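# Move skirt from hanger into basket, rehang hanger

## Task

Remove the skirt from its hanger and lower it into the basket without letting it fall in from above the rim; dropping it, or a third or more of it, from there can count as failure even while a gripper still holds some of it. The whole skirt must finish inside the basket, and any cloth hanging over the rim costs points. Put the hanger back on the rail, and leave the rack standing upright.

## Robot and tools

ROBOT. Two arms, left_arm and right_arm, each with six joints and a gripper. Every per-joint list, in commands and in results, uses one fixed order: waist, shoulder, elbow, wrist pitch, wrist yaw, wrist roll. Nominal joint ranges in radians: waist -2.618 to 3.054, shoulder 0.000 to 3.142, elbow 0.000 to 3.142, wrist pitch -1.571 to 1.571, wrist yaw -1.571 to 1.571, wrist roll -2.094 to 2.094. A real end may differ by up to 0.059 rad. A target beyond an end by more than 0.059 rad, and farther out than the joint's last reported angle, makes the call refused; a target past the real end is clipped there and the result may print "joint sent to its limit" (its absence does not prove there is more room).

FRAMES. Scene frame: origin at table-top height, halfway between the nominal bases; +z up, +x out over the table, +y toward left_arm (not tied to image left/right). Calibrated bases: left_arm at (-0.032, +0.234, +0.016) m, right_arm at (+0.035, -0.365, +0.026) m, both nearly unrotated. Each arm's end_effector_position (m) and end_effector_quat_wxyz are reported in that arm's own base frame; fixed cameras and the table use the scene frame. The position is the point between the finger pads, about 1 cm short of the tips; fingers point along gripper +z and close along gripper y. Reported poses can be a few cm off, worse when reaching far.

ROW FORMAT. Every motion command is built from rows of 14 numbers, always covering both arms: left_arm's 6 absolute joint angles (rad) then its opening, then right_arm's 6 angles and opening. Opening runs from -1 (closed) to +1 (fully open, pads 0.094 m apart); between the extremes the fingers go to where grip_measured would read that value. To leave an arm or gripper unchanged, repeat its current "Joint targets" angles and its current tool command; writing 0 for an opening is a real command.

TOOLS.
- execute_actions(actions, cameras): actions is a list of actions; each action is up to 15 rows, one per 1/30 s step, and a short action keeps its last row for the remaining steps. Each control step, the waist, shoulder and elbow targets can lead the measured angle by at most 0.339 rad, the wrist joints by 2.2 rad; a row that would shift the gripper over 200 mm gets scaled back. Long motions therefore need several actions. An empty actions list returns the full state with all camera images. Results also list joint angles at some steps.
- move(target, speed, blend, opening_speed, grip_force, blocking, cameras): target is one 14-number row or a list of up to 15 rows, all absolute joint angles. The joints interpolate together, so the hand traces a curve, with no obstacle or arm-arm avoidance. speed: rad/s for the joint with farthest to go, 0.01 to 12.57, default 0.5, one value or one per target. blend (rad): how close corners of a list are passed; 0 stops at each. opening_speed: rate of the opening change per second, at least 0.2; use it to close slowly on cloth. grip_force: newtons per pad, 10 to 50, one value or one per arm; stays set; lower forces close slowly. blocking=false returns after about 0.5 s while the motion continues; a new move then replaces it. The whole list must fit in 10 s. Result adds a "move:" line: done, off_target (resting more than 0.035 rad from target), moving, held, or fault, plus limits=held if steps were withheld.
- wait(seconds 0 to 10, cameras): lets time pass holding commands; a running move keeps going.
- stop(cameras): brakes the current move.
- zoom_image(camera, region): region [x0, y0, x1, y1] in pixels of that camera's newest image, at most 504 by 504.
- finished_scene(scene): ends the scene for good; give the current scene number. The goal must hold with the robot released.

CAMERAS. cam_head_left, cam_head_right, cam_high, cam_low, cam_left_wrist, cam_right_wrist, each 672x504. Pass ["all"], a list of names, or [] for none; an unknown name invalidates the call. Calibrations are given but may be slightly off; wrist images can lag during motion.

RESULT LINES. Joint positions and Joint velocities: per arm the six joints (rad, rad/s) then pad gap (m). "Joint targets": what the joints are currently driven toward. "Tool commands": current opening commands. grip_measured: finger opening on the command scale, reading up to about 2.5 mm wide when empty. Joint torques: total drive output including gravity, with per-unit offset and noise; joints 1 to 3 wrap at ±28 N m. "joint command not followed": the clearance check altered that arm's targets. MOTOR HOT appears at 75 °C; at 90 °C an OVER-TEMPERATURE FAULT folds that arm away for the rest of the scene, and at 100 °C it goes limp. Holding loads, stretching out or pushing against something heats motors.

CAUTIONS. Do not release cloth above the basket rim; lower it into the basket before opening. Do not let anything fall off the table. Avoid fast contact, hard presses and any collision with fixed or heavy objects, and never let the arms bump each other or one gripper close on the other's fingers. Keep the rack upright when removing and rehanging the hanger. Motion should be smooth; arm stops cost. Loose objects may occasionally be nudged by outside pushes.

Each tool is called after "Request:" in YAML: its name, and indented under it one key for each argument.

## Session

Request:
execute_actions:
  actions: []

Scene clock: 0.00 s.
left_arm: end_effector_position=(+0.1985, -0.2608, +0.4843) grip_measured=-0.842 end_effector_quat_wxyz=(+0.514, +0.320, +0.768, -0.208) | right_arm: end_effector_position=(+0.3838, +0.0010, +0.4071) grip_measured=+1.000 end_effector_quat_wxyz=(+0.707, +0.000, +0.707, +0.000)
Joint positions: left_arm=[-1.068 1.327 2.05 -1.134 -0.265 -0.103 0.007] | right_arm=[0 1.047 1.047 0 0 0 0.094]
Joint velocities: within noise
Joint torques (N m): no reading
Motor temperatures (°C): left_arm=[27 30 33 32 24 27 24] | right_arm=[27 28 33 31 24 25 25]
Heat: left arm: 33 °C; right arm: 33 °C.
Joint targets: left_arm=[-1.068 1.320 2.059 -1.098 -0.268 -0.104] | right_arm=[0.000 1.040 1.057 0.002 0.000 0.000]
Tool commands: left_gripper/opening=-1.0 right_gripper/opening=+1.0

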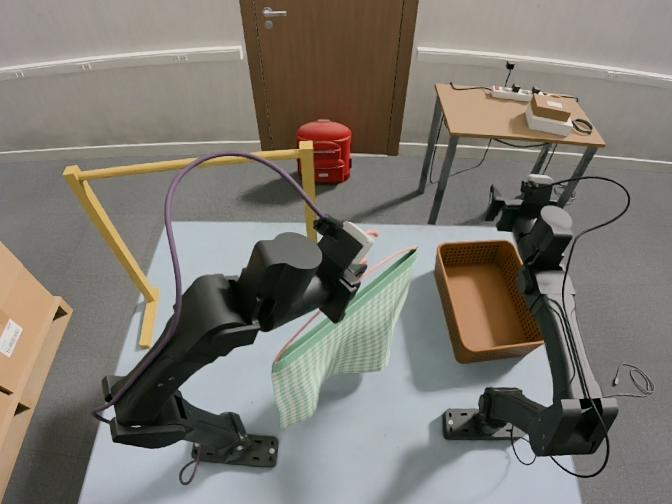

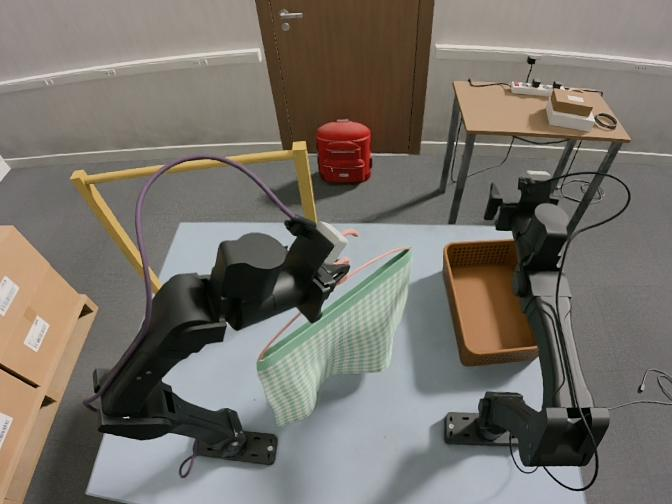

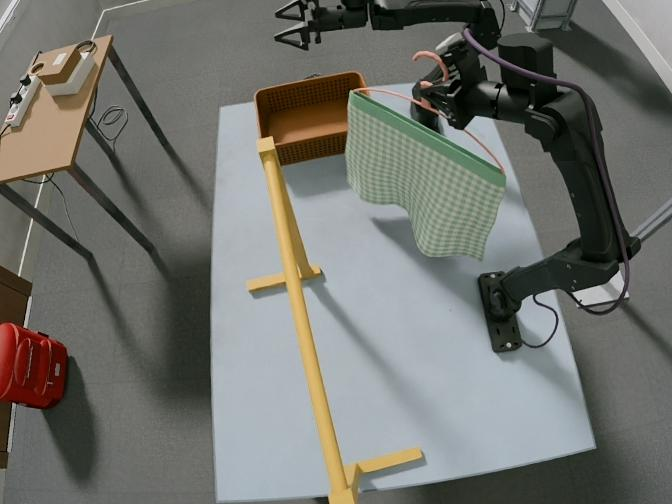

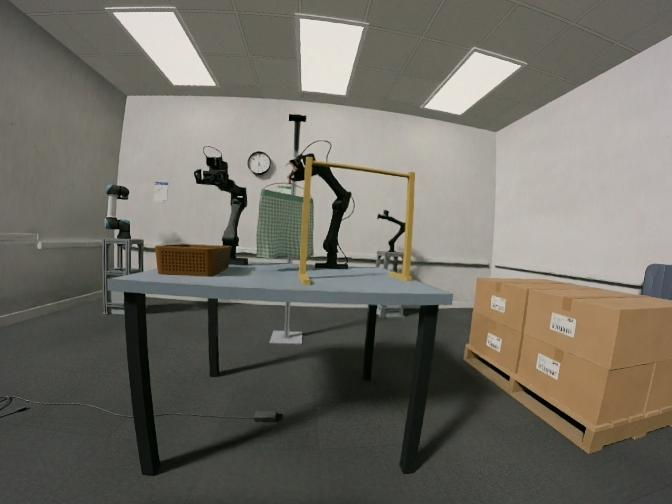

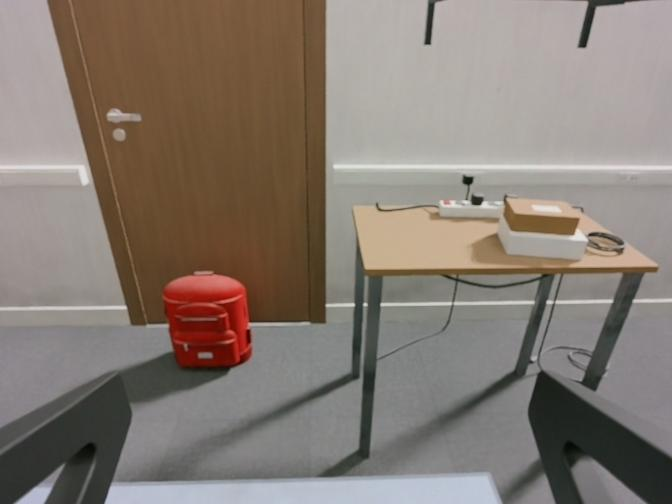

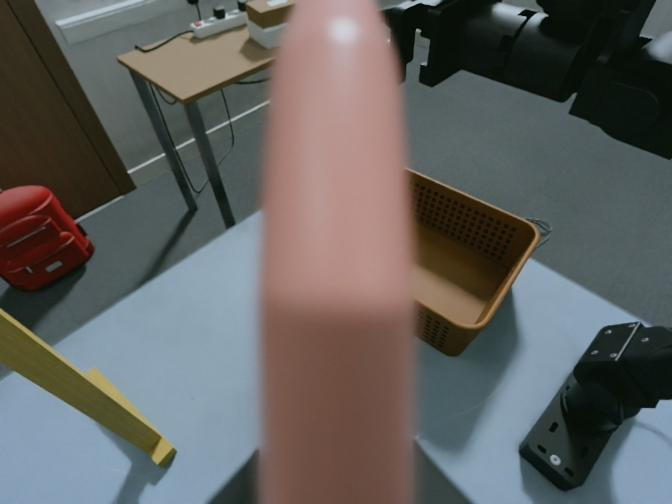

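Request:
zoom_image:
  camera: "cam_high"
  region: [320, 20, 540, 270]

Request:
zoom_image:
  camera: "cam_head_left"
  region: [240, 190, 450, 440]

Request:
zoom_image:
  camera: "cam_low"
  region: [140, 100, 440, 320]

Request:
zoom_image:
  camera: "cam_head_right"
  region: [230, 190, 440, 440]

Scaled by 2.016.

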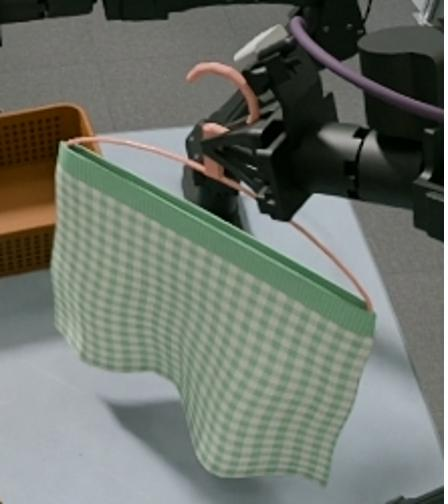

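Scaled by 2.016.

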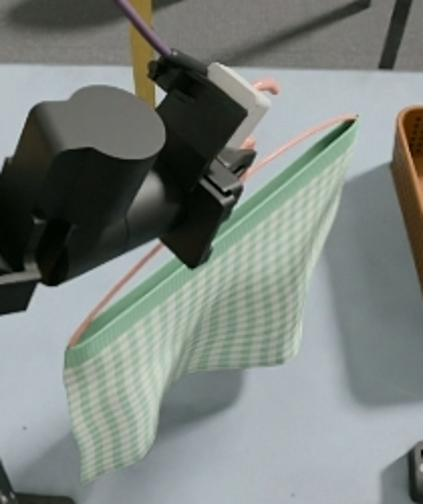

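Scaled by 1.680.

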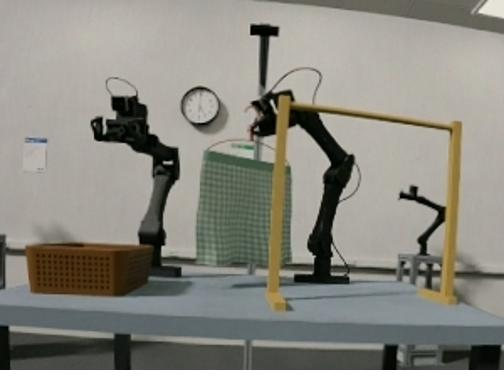

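Scaled by 2.016.

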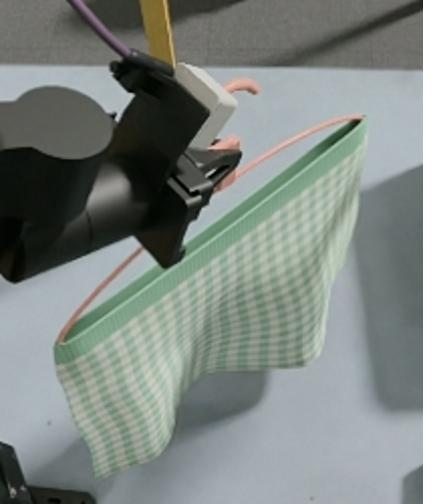

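Request:
move:
  target: [0.015,1.497,1.868,-1.253,1.05,0.811,-1, 0.088,1.38,0.738,0.642,-1.49,0,1]
  speed: 0.6
  cameras: ["all"]

Scene clock: 59.20 s.
left_arm: end_effector_position=(+0.3126, -0.1478, +0.4016) grip_measured=-0.842 end_effector_quat_wxyz=(+0.455, +0.470, +0.696, -0.297) | right_arm: end_effector_position=(+0.2728, +0.2029, +0.2848) grip_measured=+1.000 end_effector_quat_wxyz=(+0.505, -0.500, +0.499, +0.495)
Joint positions: left_arm=[0.012 1.492 1.877 -1.258 1.006 0.805 0.007] | right_arm=[0.079 1.371 0.75 0.632 -1.483 0 0.094]
Joint torques (N m): left_arm=[0.38 -4.68 5.68 1.41 0.74 0.01] | right_arm=[0.68 -4.38 5.33 1.17 -0.11 -0.04]
Motor temperatures (°C): left_arm=[27 30 35 40 24 27 26] | right_arm=[27 27 36 35 24 25 25]
Heat: left arm: 40 °C; right arm: 36 °C.
Joint targets: left_arm=[0.015 1.497 1.868 -1.253 1.050 0.811] | right_arm=[0.088 1.380 0.738 0.642 -1.490 0.000]
move: off_target (left_arm); left_arm: the wrist yaw is farthest, 0.044 rad from its target
camera_calibration:
cam_left_wrist: T_world_to_cam=[[-0.925432, -0.378697, -0.0128237, 0.23946], [-0.282564, 0.712267, -0.642522, 0.487096], [0.252455, -0.590986, -0.76616, 0.227495], [0, 0, 0, 1]] pos_world=[0.301807, -0.121813, 0.490338]
cam_right_wrist: T_world_to_cam=[[0.999689, 0.00124703, 0.0248989, -0.281647], [0.0229474, -0.43636, -0.89948, 0.374014], [0.00974322, 0.899771, -0.436253, 0.0307715], [0, 0, 0, 1]] pos_world=[0.272677, 0.135868, 0.356854]

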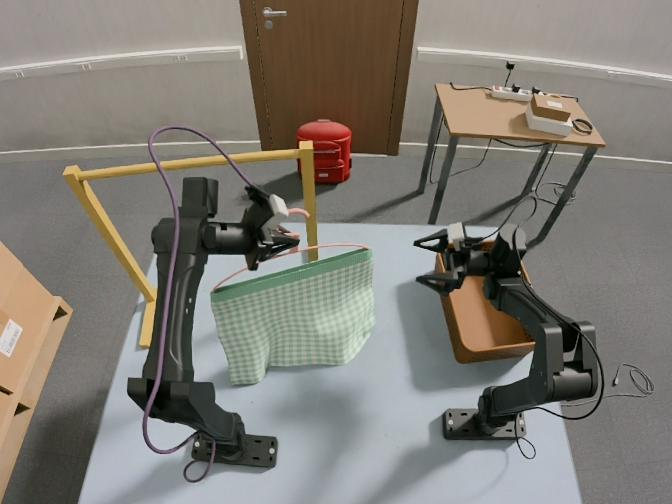

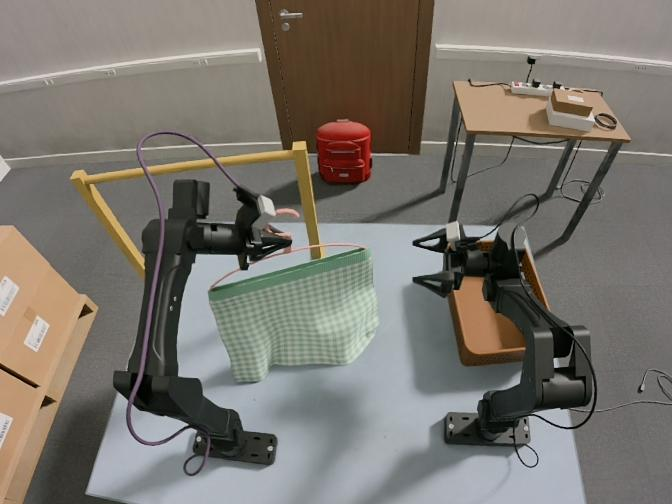

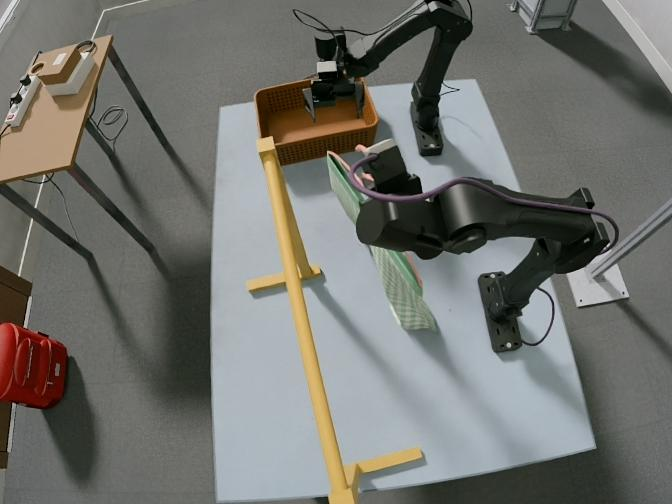

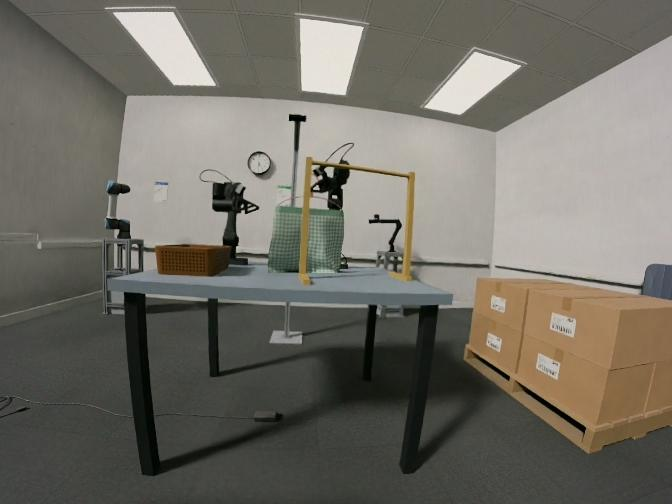

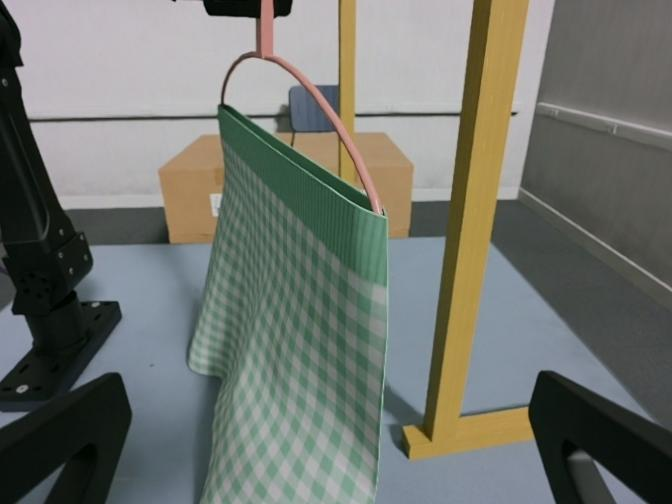

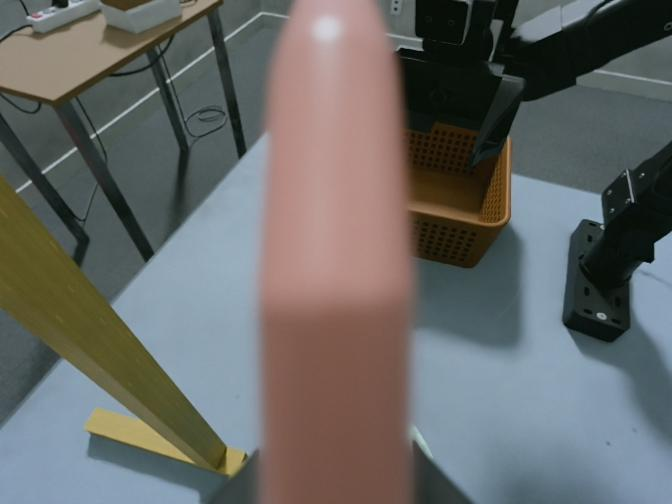

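Request:
move:
  target:
    - [0.015,1.497,1.868,-1.253,1.05,0.811,-1, 0.357,1.593,0.902,0.691,-1.345,0,1]
    - [0.015,1.497,1.868,-1.253,1.05,0.811,-1, 0.527,1.696,0.994,0.702,-1.21,0,1]
  blend: [0.05,0]
  speed: 0.3
  cameras: ["all"]

Request:
zoom_image:
  camera: "cam_head_left"
  region: [200, 180, 500, 400]

Request:
zoom_image:
  camera: "cam_high"
  region: [250, 100, 470, 350]

Scene clock: 65.93 s.
left_arm: end_effector_position=(+0.3125, -0.1479, +0.4016) grip_measured=-0.842 end_effector_quat_wxyz=(+0.455, +0.470, +0.695, -0.297) | right_arm: end_effector_position=(+0.2662, +0.3505, +0.2613) grip_measured=+1.000 end_effector_quat_wxyz=(-0.447, +0.537, -0.465, -0.544)
Joint positions: left_arm=[0.012 1.492 1.877 -1.258 1.007 0.806 0.007] | right_arm=[0.524 1.681 0.963 0.691 -1.216 0 0.094]
Joint torques (N m): left_arm=[0.35 -4.71 5.68 1.4 0.74 0.01] | right_arm=[0.21 -6.76 9.54 1.44 0.04 0.01]
Heat: left arm: 39 °C; right arm: 36 °C.
Joint targets: left_arm=[0.015 1.497 1.868 -1.253 1.050 0.811] | right_arm=[0.527 1.696 0.994 0.702 -1.210 0.000]
move: off_target (left_arm); left_arm: the wrist yaw is farthest, 0.043 rad from its target
camera_calibration:
cam_left_wrist: T_world_to_cam=[[-0.925665, -0.378133, -0.0126097, 0.239362], [-0.282166, 0.712174, -0.642799, 0.487145], [0.252044, -0.591459, -0.765931, 0.227414], [0, 0, 0, 1]] pos_world=[0.301707, -0.121915, 0.490338]
cam_right_wrist: T_world_to_cam=[[0.98381, 0.178788, -0.0123398, -0.322869], [0.0687809, -0.440267, -0.895229, 0.405559], [-0.165489, 0.879886, -0.445436, -0.0562218], [0, 0, 0, 1]] pos_world=[0.280443, 0.285748, 0.33404]

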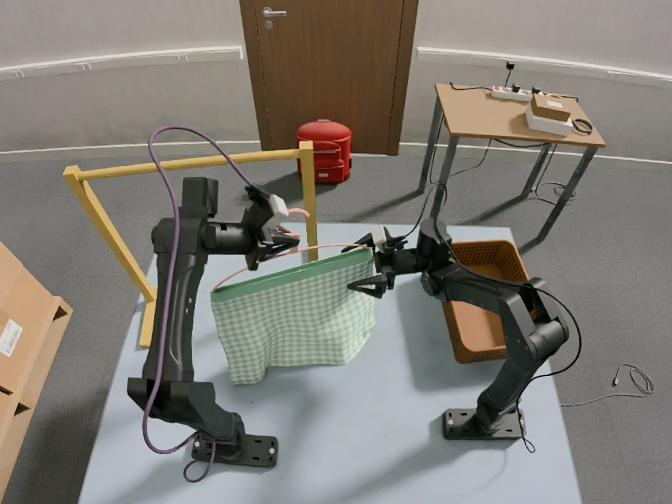

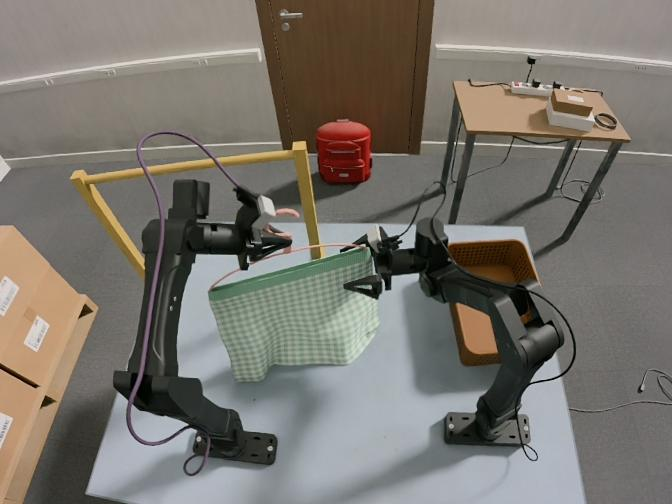

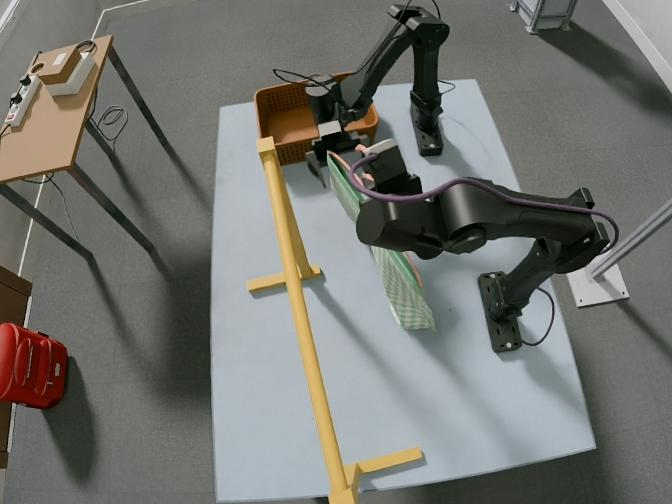

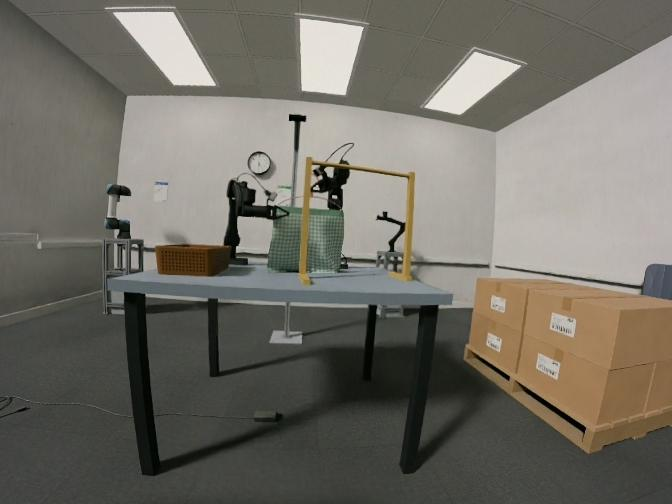

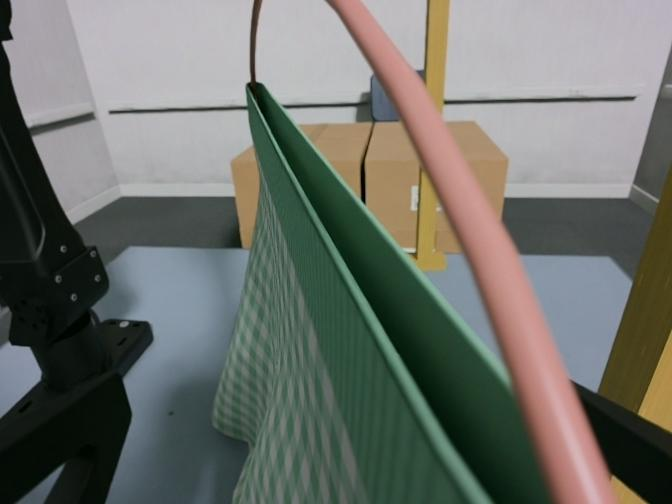

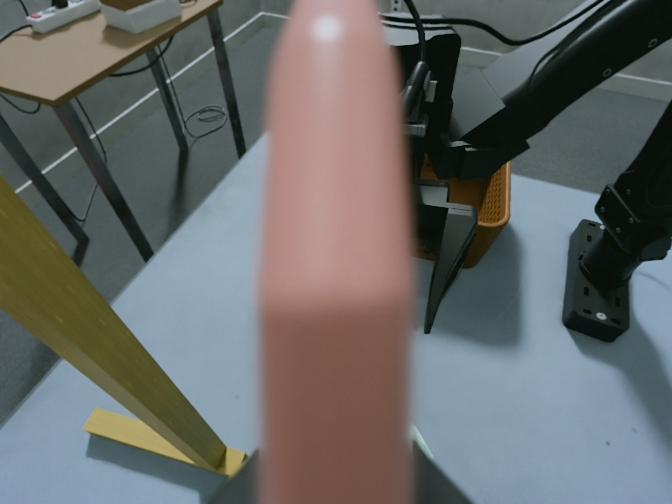

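Scaled by 1.680.

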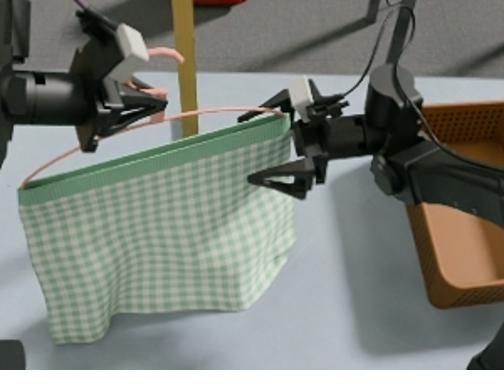

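Scaled by 2.016.

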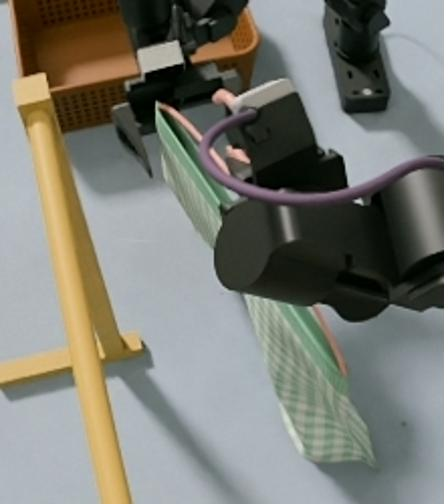

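Request:
move:
  target:
    - [0.015,1.497,1.868,-1.253,1.05,0.811,-1, 0.499,1.759,1.068,0.691,-1.238,0,1]
    - [0.015,1.497,1.868,-1.253,1.05,0.811,-1, 0.499,1.759,1.068,0.691,-1.238,0,-1]
  speed: 0.3
  opening_speed: 1.2
  cameras: ["all"]

Request:
zoom_image:
  camera: "cam_head_left"
  region: [200, 180, 500, 400]

Scene clock: 74.33 s.
left_arm: end_effector_position=(+0.3119, -0.1480, +0.4014) grip_measured=-0.842 end_effector_quat_wxyz=(+0.456, +0.475, +0.692, -0.295) | right_arm: end_effector_position=(+0.2795, +0.3529, +0.2635) grip_measured=-0.944 end_effector_quat_wxyz=(-0.443, +0.544, -0.454, -0.549)
Joint positions: left_arm=[0.012 1.492 1.877 -1.262 1.009 0.821 0.007] | right_arm=[0.507 1.742 1.036 0.691 -1.261 0.003 0.003]
Joint torques (N m): left_arm=[0.38 -4.68 5.64 1.45 0.72 -0.17] | right_arm=[-0.59 -7.21 9.33 1.32 0.25 -0.04]
Heat: left arm: 38 °C; right arm: 36 °C.
Joint targets: left_arm=[0.015 1.497 1.868 -1.253 1.050 0.811] | right_arm=[0.499 1.759 1.068 0.691 -1.238 0.000]
move: off_target (left_arm); left_arm: the wrist yaw is farthest, 0.041 rad from its target
camera_calibration:
cam_left_wrist: T_world_to_cam=[[-0.928232, -0.371297, -0.0228824, 0.244665], [-0.270894, 0.716823, -0.642481, 0.483979], [0.254954, -0.590173, -0.76596, 0.226654], [0, 0, 0, 1]] pos_world=[0.300427, -0.122319, 0.490154]
cam_right_wrist: T_world_to_cam=[[0.978507, 0.206179, -0.0037549, -0.346903], [0.0876645, -0.432392, -0.897414, 0.400261], [-0.186651, 0.877797, -0.441173, -0.0495508], [0, 0, 0, 1]] pos_world=[0.295109, 0.288089, 0.336036]

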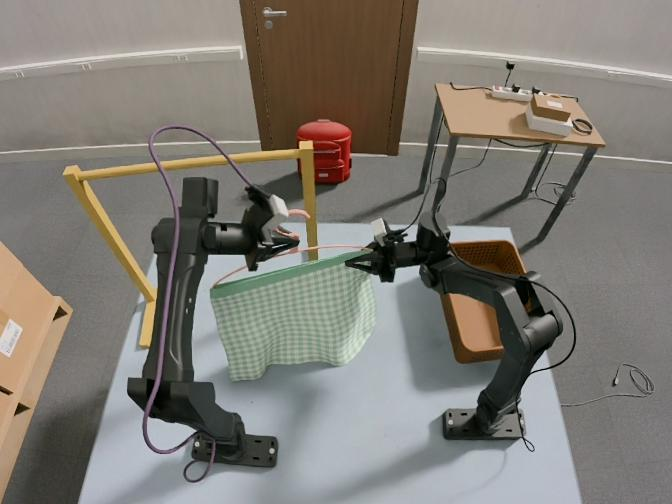

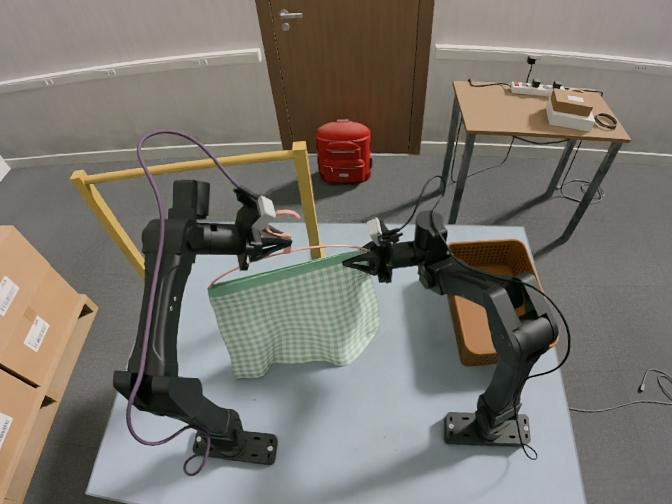

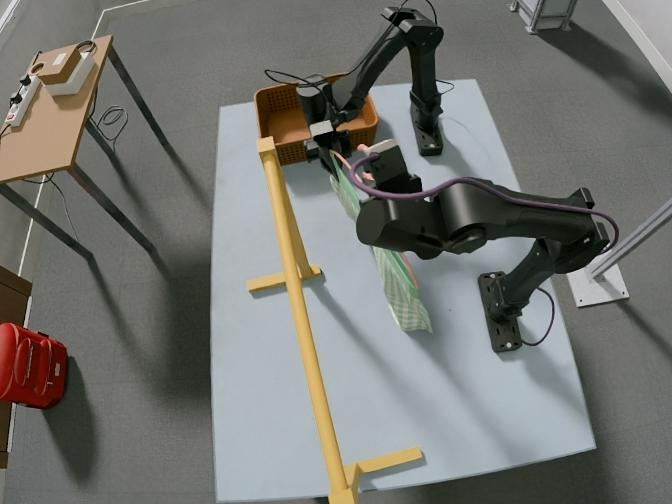

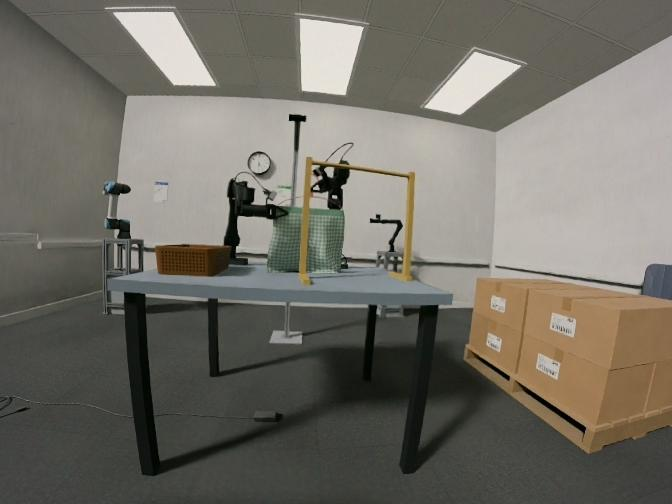

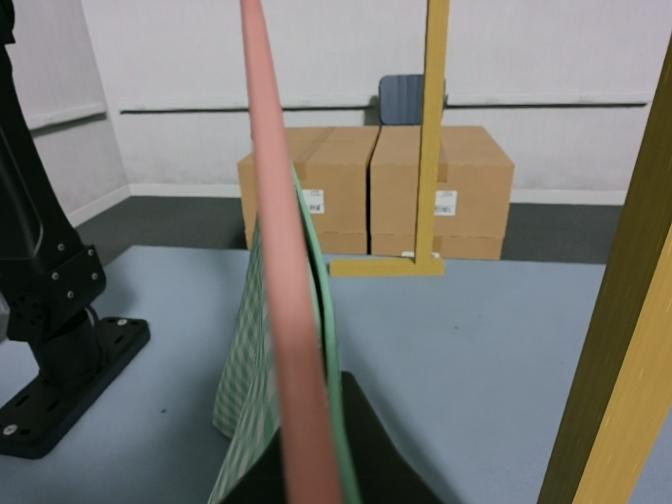

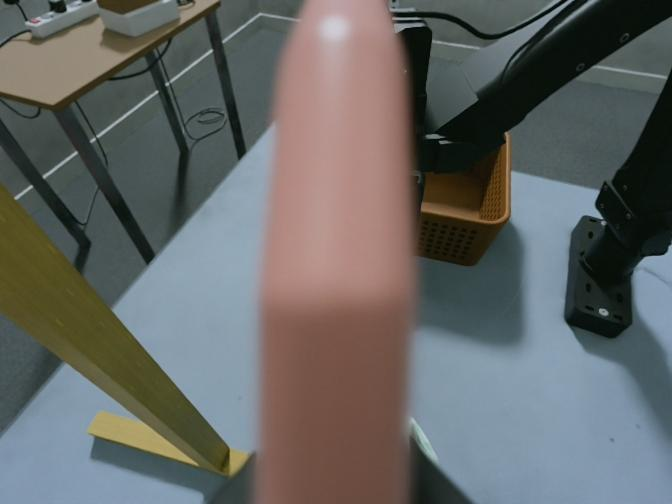

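Scaled by 1.680.

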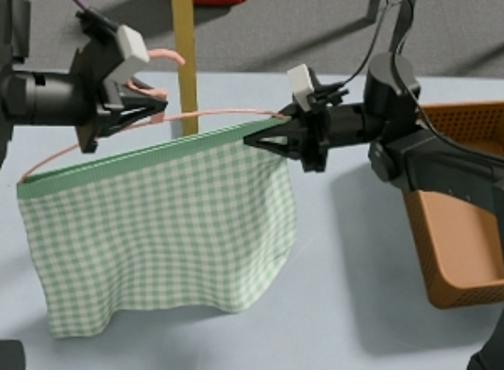

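Request:
move:
  target:
    - [0.135,1.300,1.458,-0.754,1.29,0.572,-1, 0.499,1.759,1.068,0.691,-1.238,0,-1]
    - [0.177,1.205,1.212,-0.241,1.37,0.228,-1, 0.499,1.759,1.068,0.691,-1.238,0,-1]
    - [0.207,1.182,0.919,0.693,1.39,-0.422,-1, 0.499,1.759,1.068,0.691,-1.238,0,-1]
  blend: [0.05,0.05,0]
  speed: 0.5
  cameras: ["all"]

Request:
zoom_image:
  camera: "cam_head_left"
  region: [180, 180, 480, 400]

Request:
zoom_image:
  camera: "cam_head_right"
  region: [180, 180, 480, 400]

Scene clock: 85.90 s.
left_arm: end_effector_position=(+0.3057, -0.1227, +0.3857) grip_measured=-0.843 end_effector_quat_wxyz=(+0.590, +0.385, +0.567, -0.427) | right_arm: end_effector_position=(+0.2721, +0.3572, +0.2641) grip_measured=-0.959 end_effector_quat_wxyz=(-0.430, +0.550, -0.447, -0.560)
Joint positions: left_arm=[0.184 1.227 0.921 0.659 1.397 -0.379 0.007] | right_arm=[0.522 1.748 1.045 0.689 -1.282 0.013 0.002]
Joint torques (N m): left_arm=[2.25 -7.6 7.39 1.65 -0.26 -0.57] | right_arm=[-1.77 -7.86 8.57 1.31 0.4 -0.14]
Heat: left arm: 38 °C; right arm: 37 °C.
Joint targets: left_arm=[0.207 1.182 0.919 0.693 1.390 -0.422] | right_arm=[0.499 1.759 1.068 0.691 -1.238 0.000]
move: off_target (left_arm, right_arm); left_arm: the shoulder is farthest, 0.045 rad from its target; right_arm: the wrist yaw is farthest, 0.044 rad from its target
camera_calibration:
cam_left_wrist: T_world_to_cam=[[-0.941502, -0.335614, 0.0306248, 0.235823], [-0.154538, 0.349191, -0.92422, 0.482019], [0.299488, -0.874888, -0.380629, 0.0339606], [0, 0, 0, 1]] pos_world=[0.286347, -0.0594594, 0.451196]
cam_right_wrist: T_world_to_cam=[[0.970326, 0.241428, -0.0134388, -0.348346], [0.0946435, -0.430351, -0.897686, 0.400738], [-0.22251, 0.869776, -0.440431, -0.0420794], [0, 0, 0, 1]] pos_world=[0.290719, 0.293158, 0.336522]

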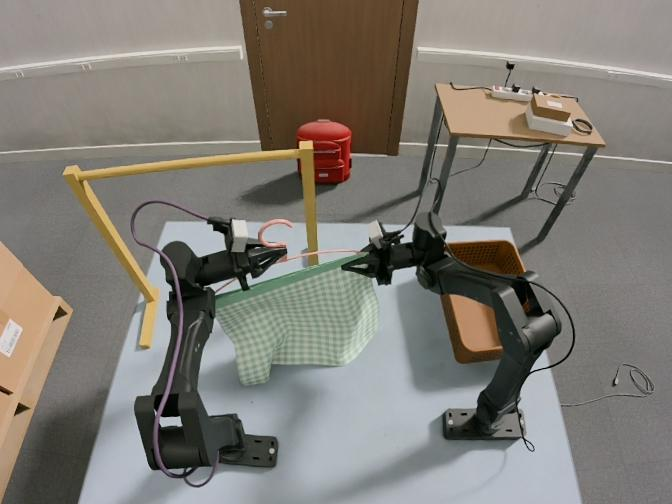

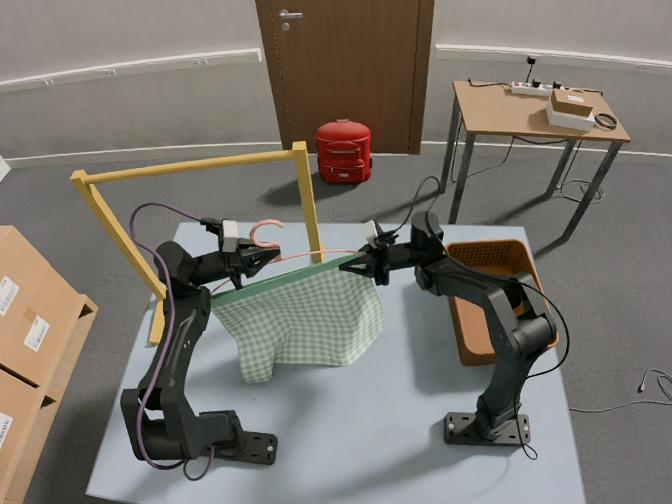

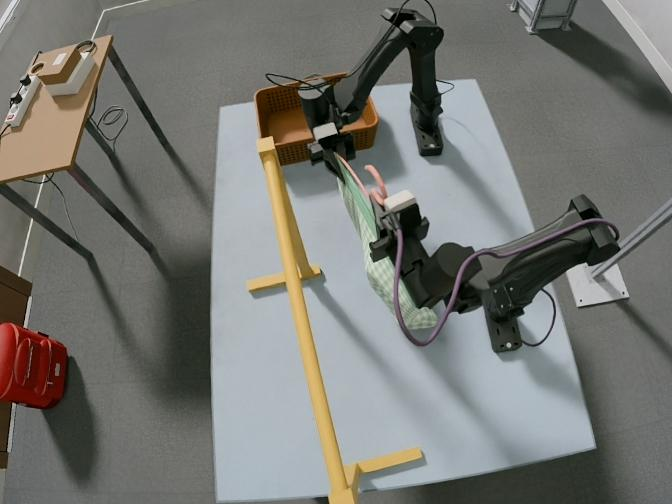

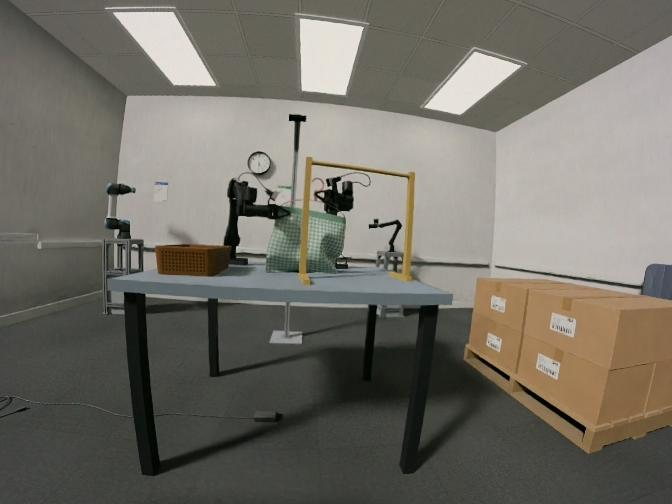

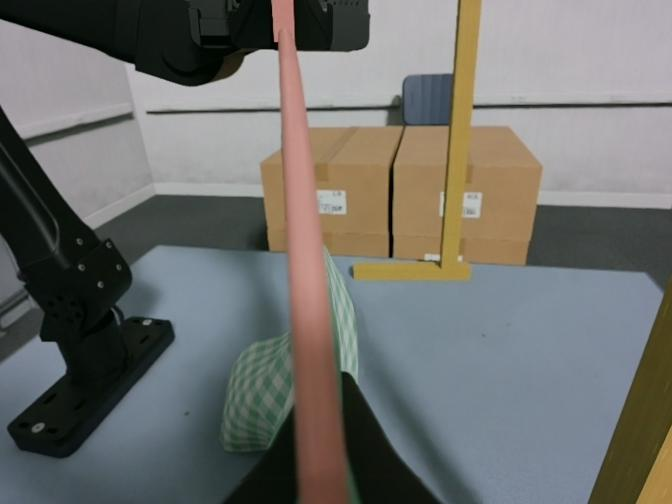

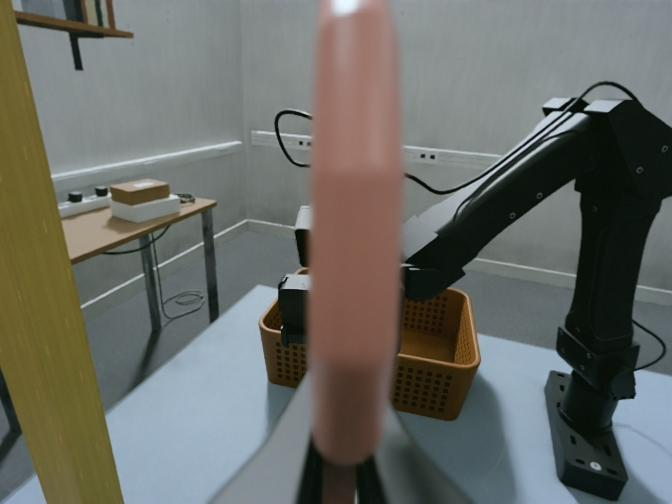

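Scaled by 1.680.

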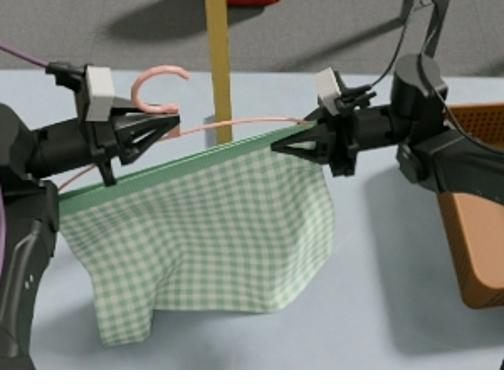

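Scaled by 1.680.

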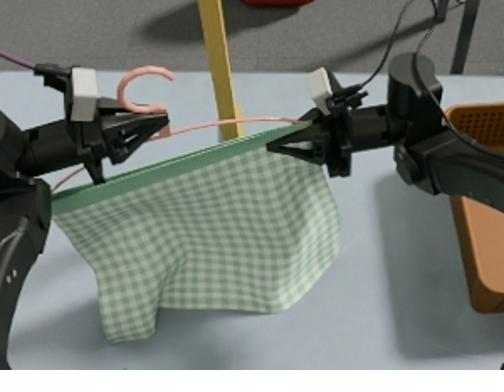

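Request:
zoom_image:
  camera: "cam_head_left"
  region: [320, 220, 400, 290]

Request:
zoom_image:
  camera: "cam_high"
  region: [300, 120, 440, 240]

Request:
zoom_image:
  camera: "cam_low"
  region: [230, 160, 370, 280]

Request:
zoom_image:
  camera: "cam_left_wrist"
  region: [200, 230, 500, 504]

Scaled by 6.300.

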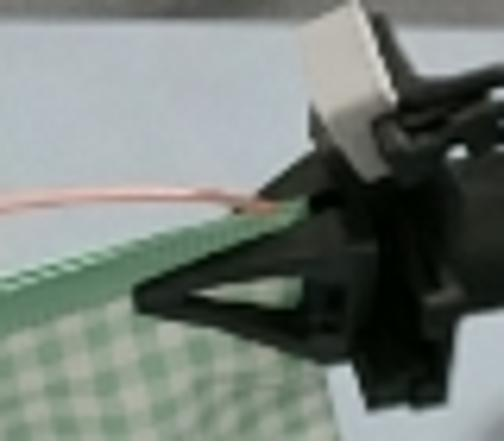

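Scaled by 3.600.

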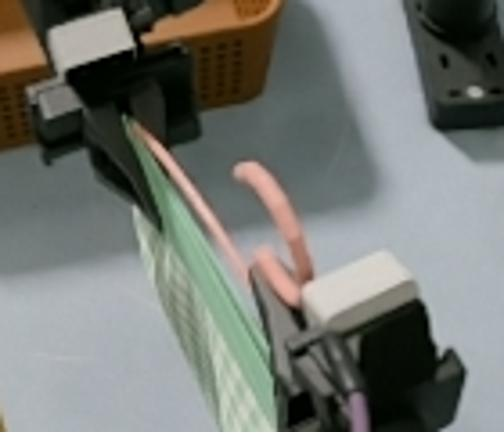

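Scaled by 3.600.

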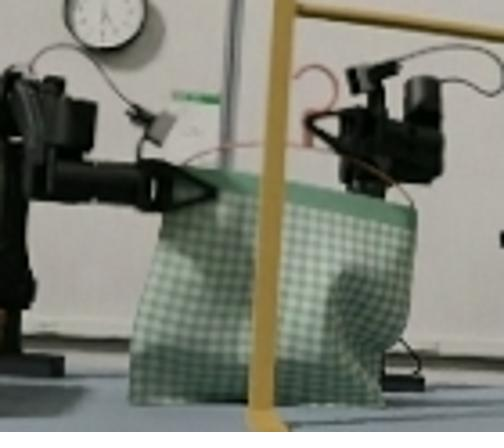

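Scaled by 1.680.

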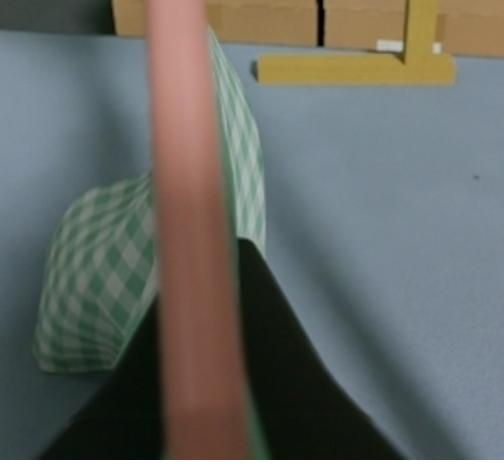

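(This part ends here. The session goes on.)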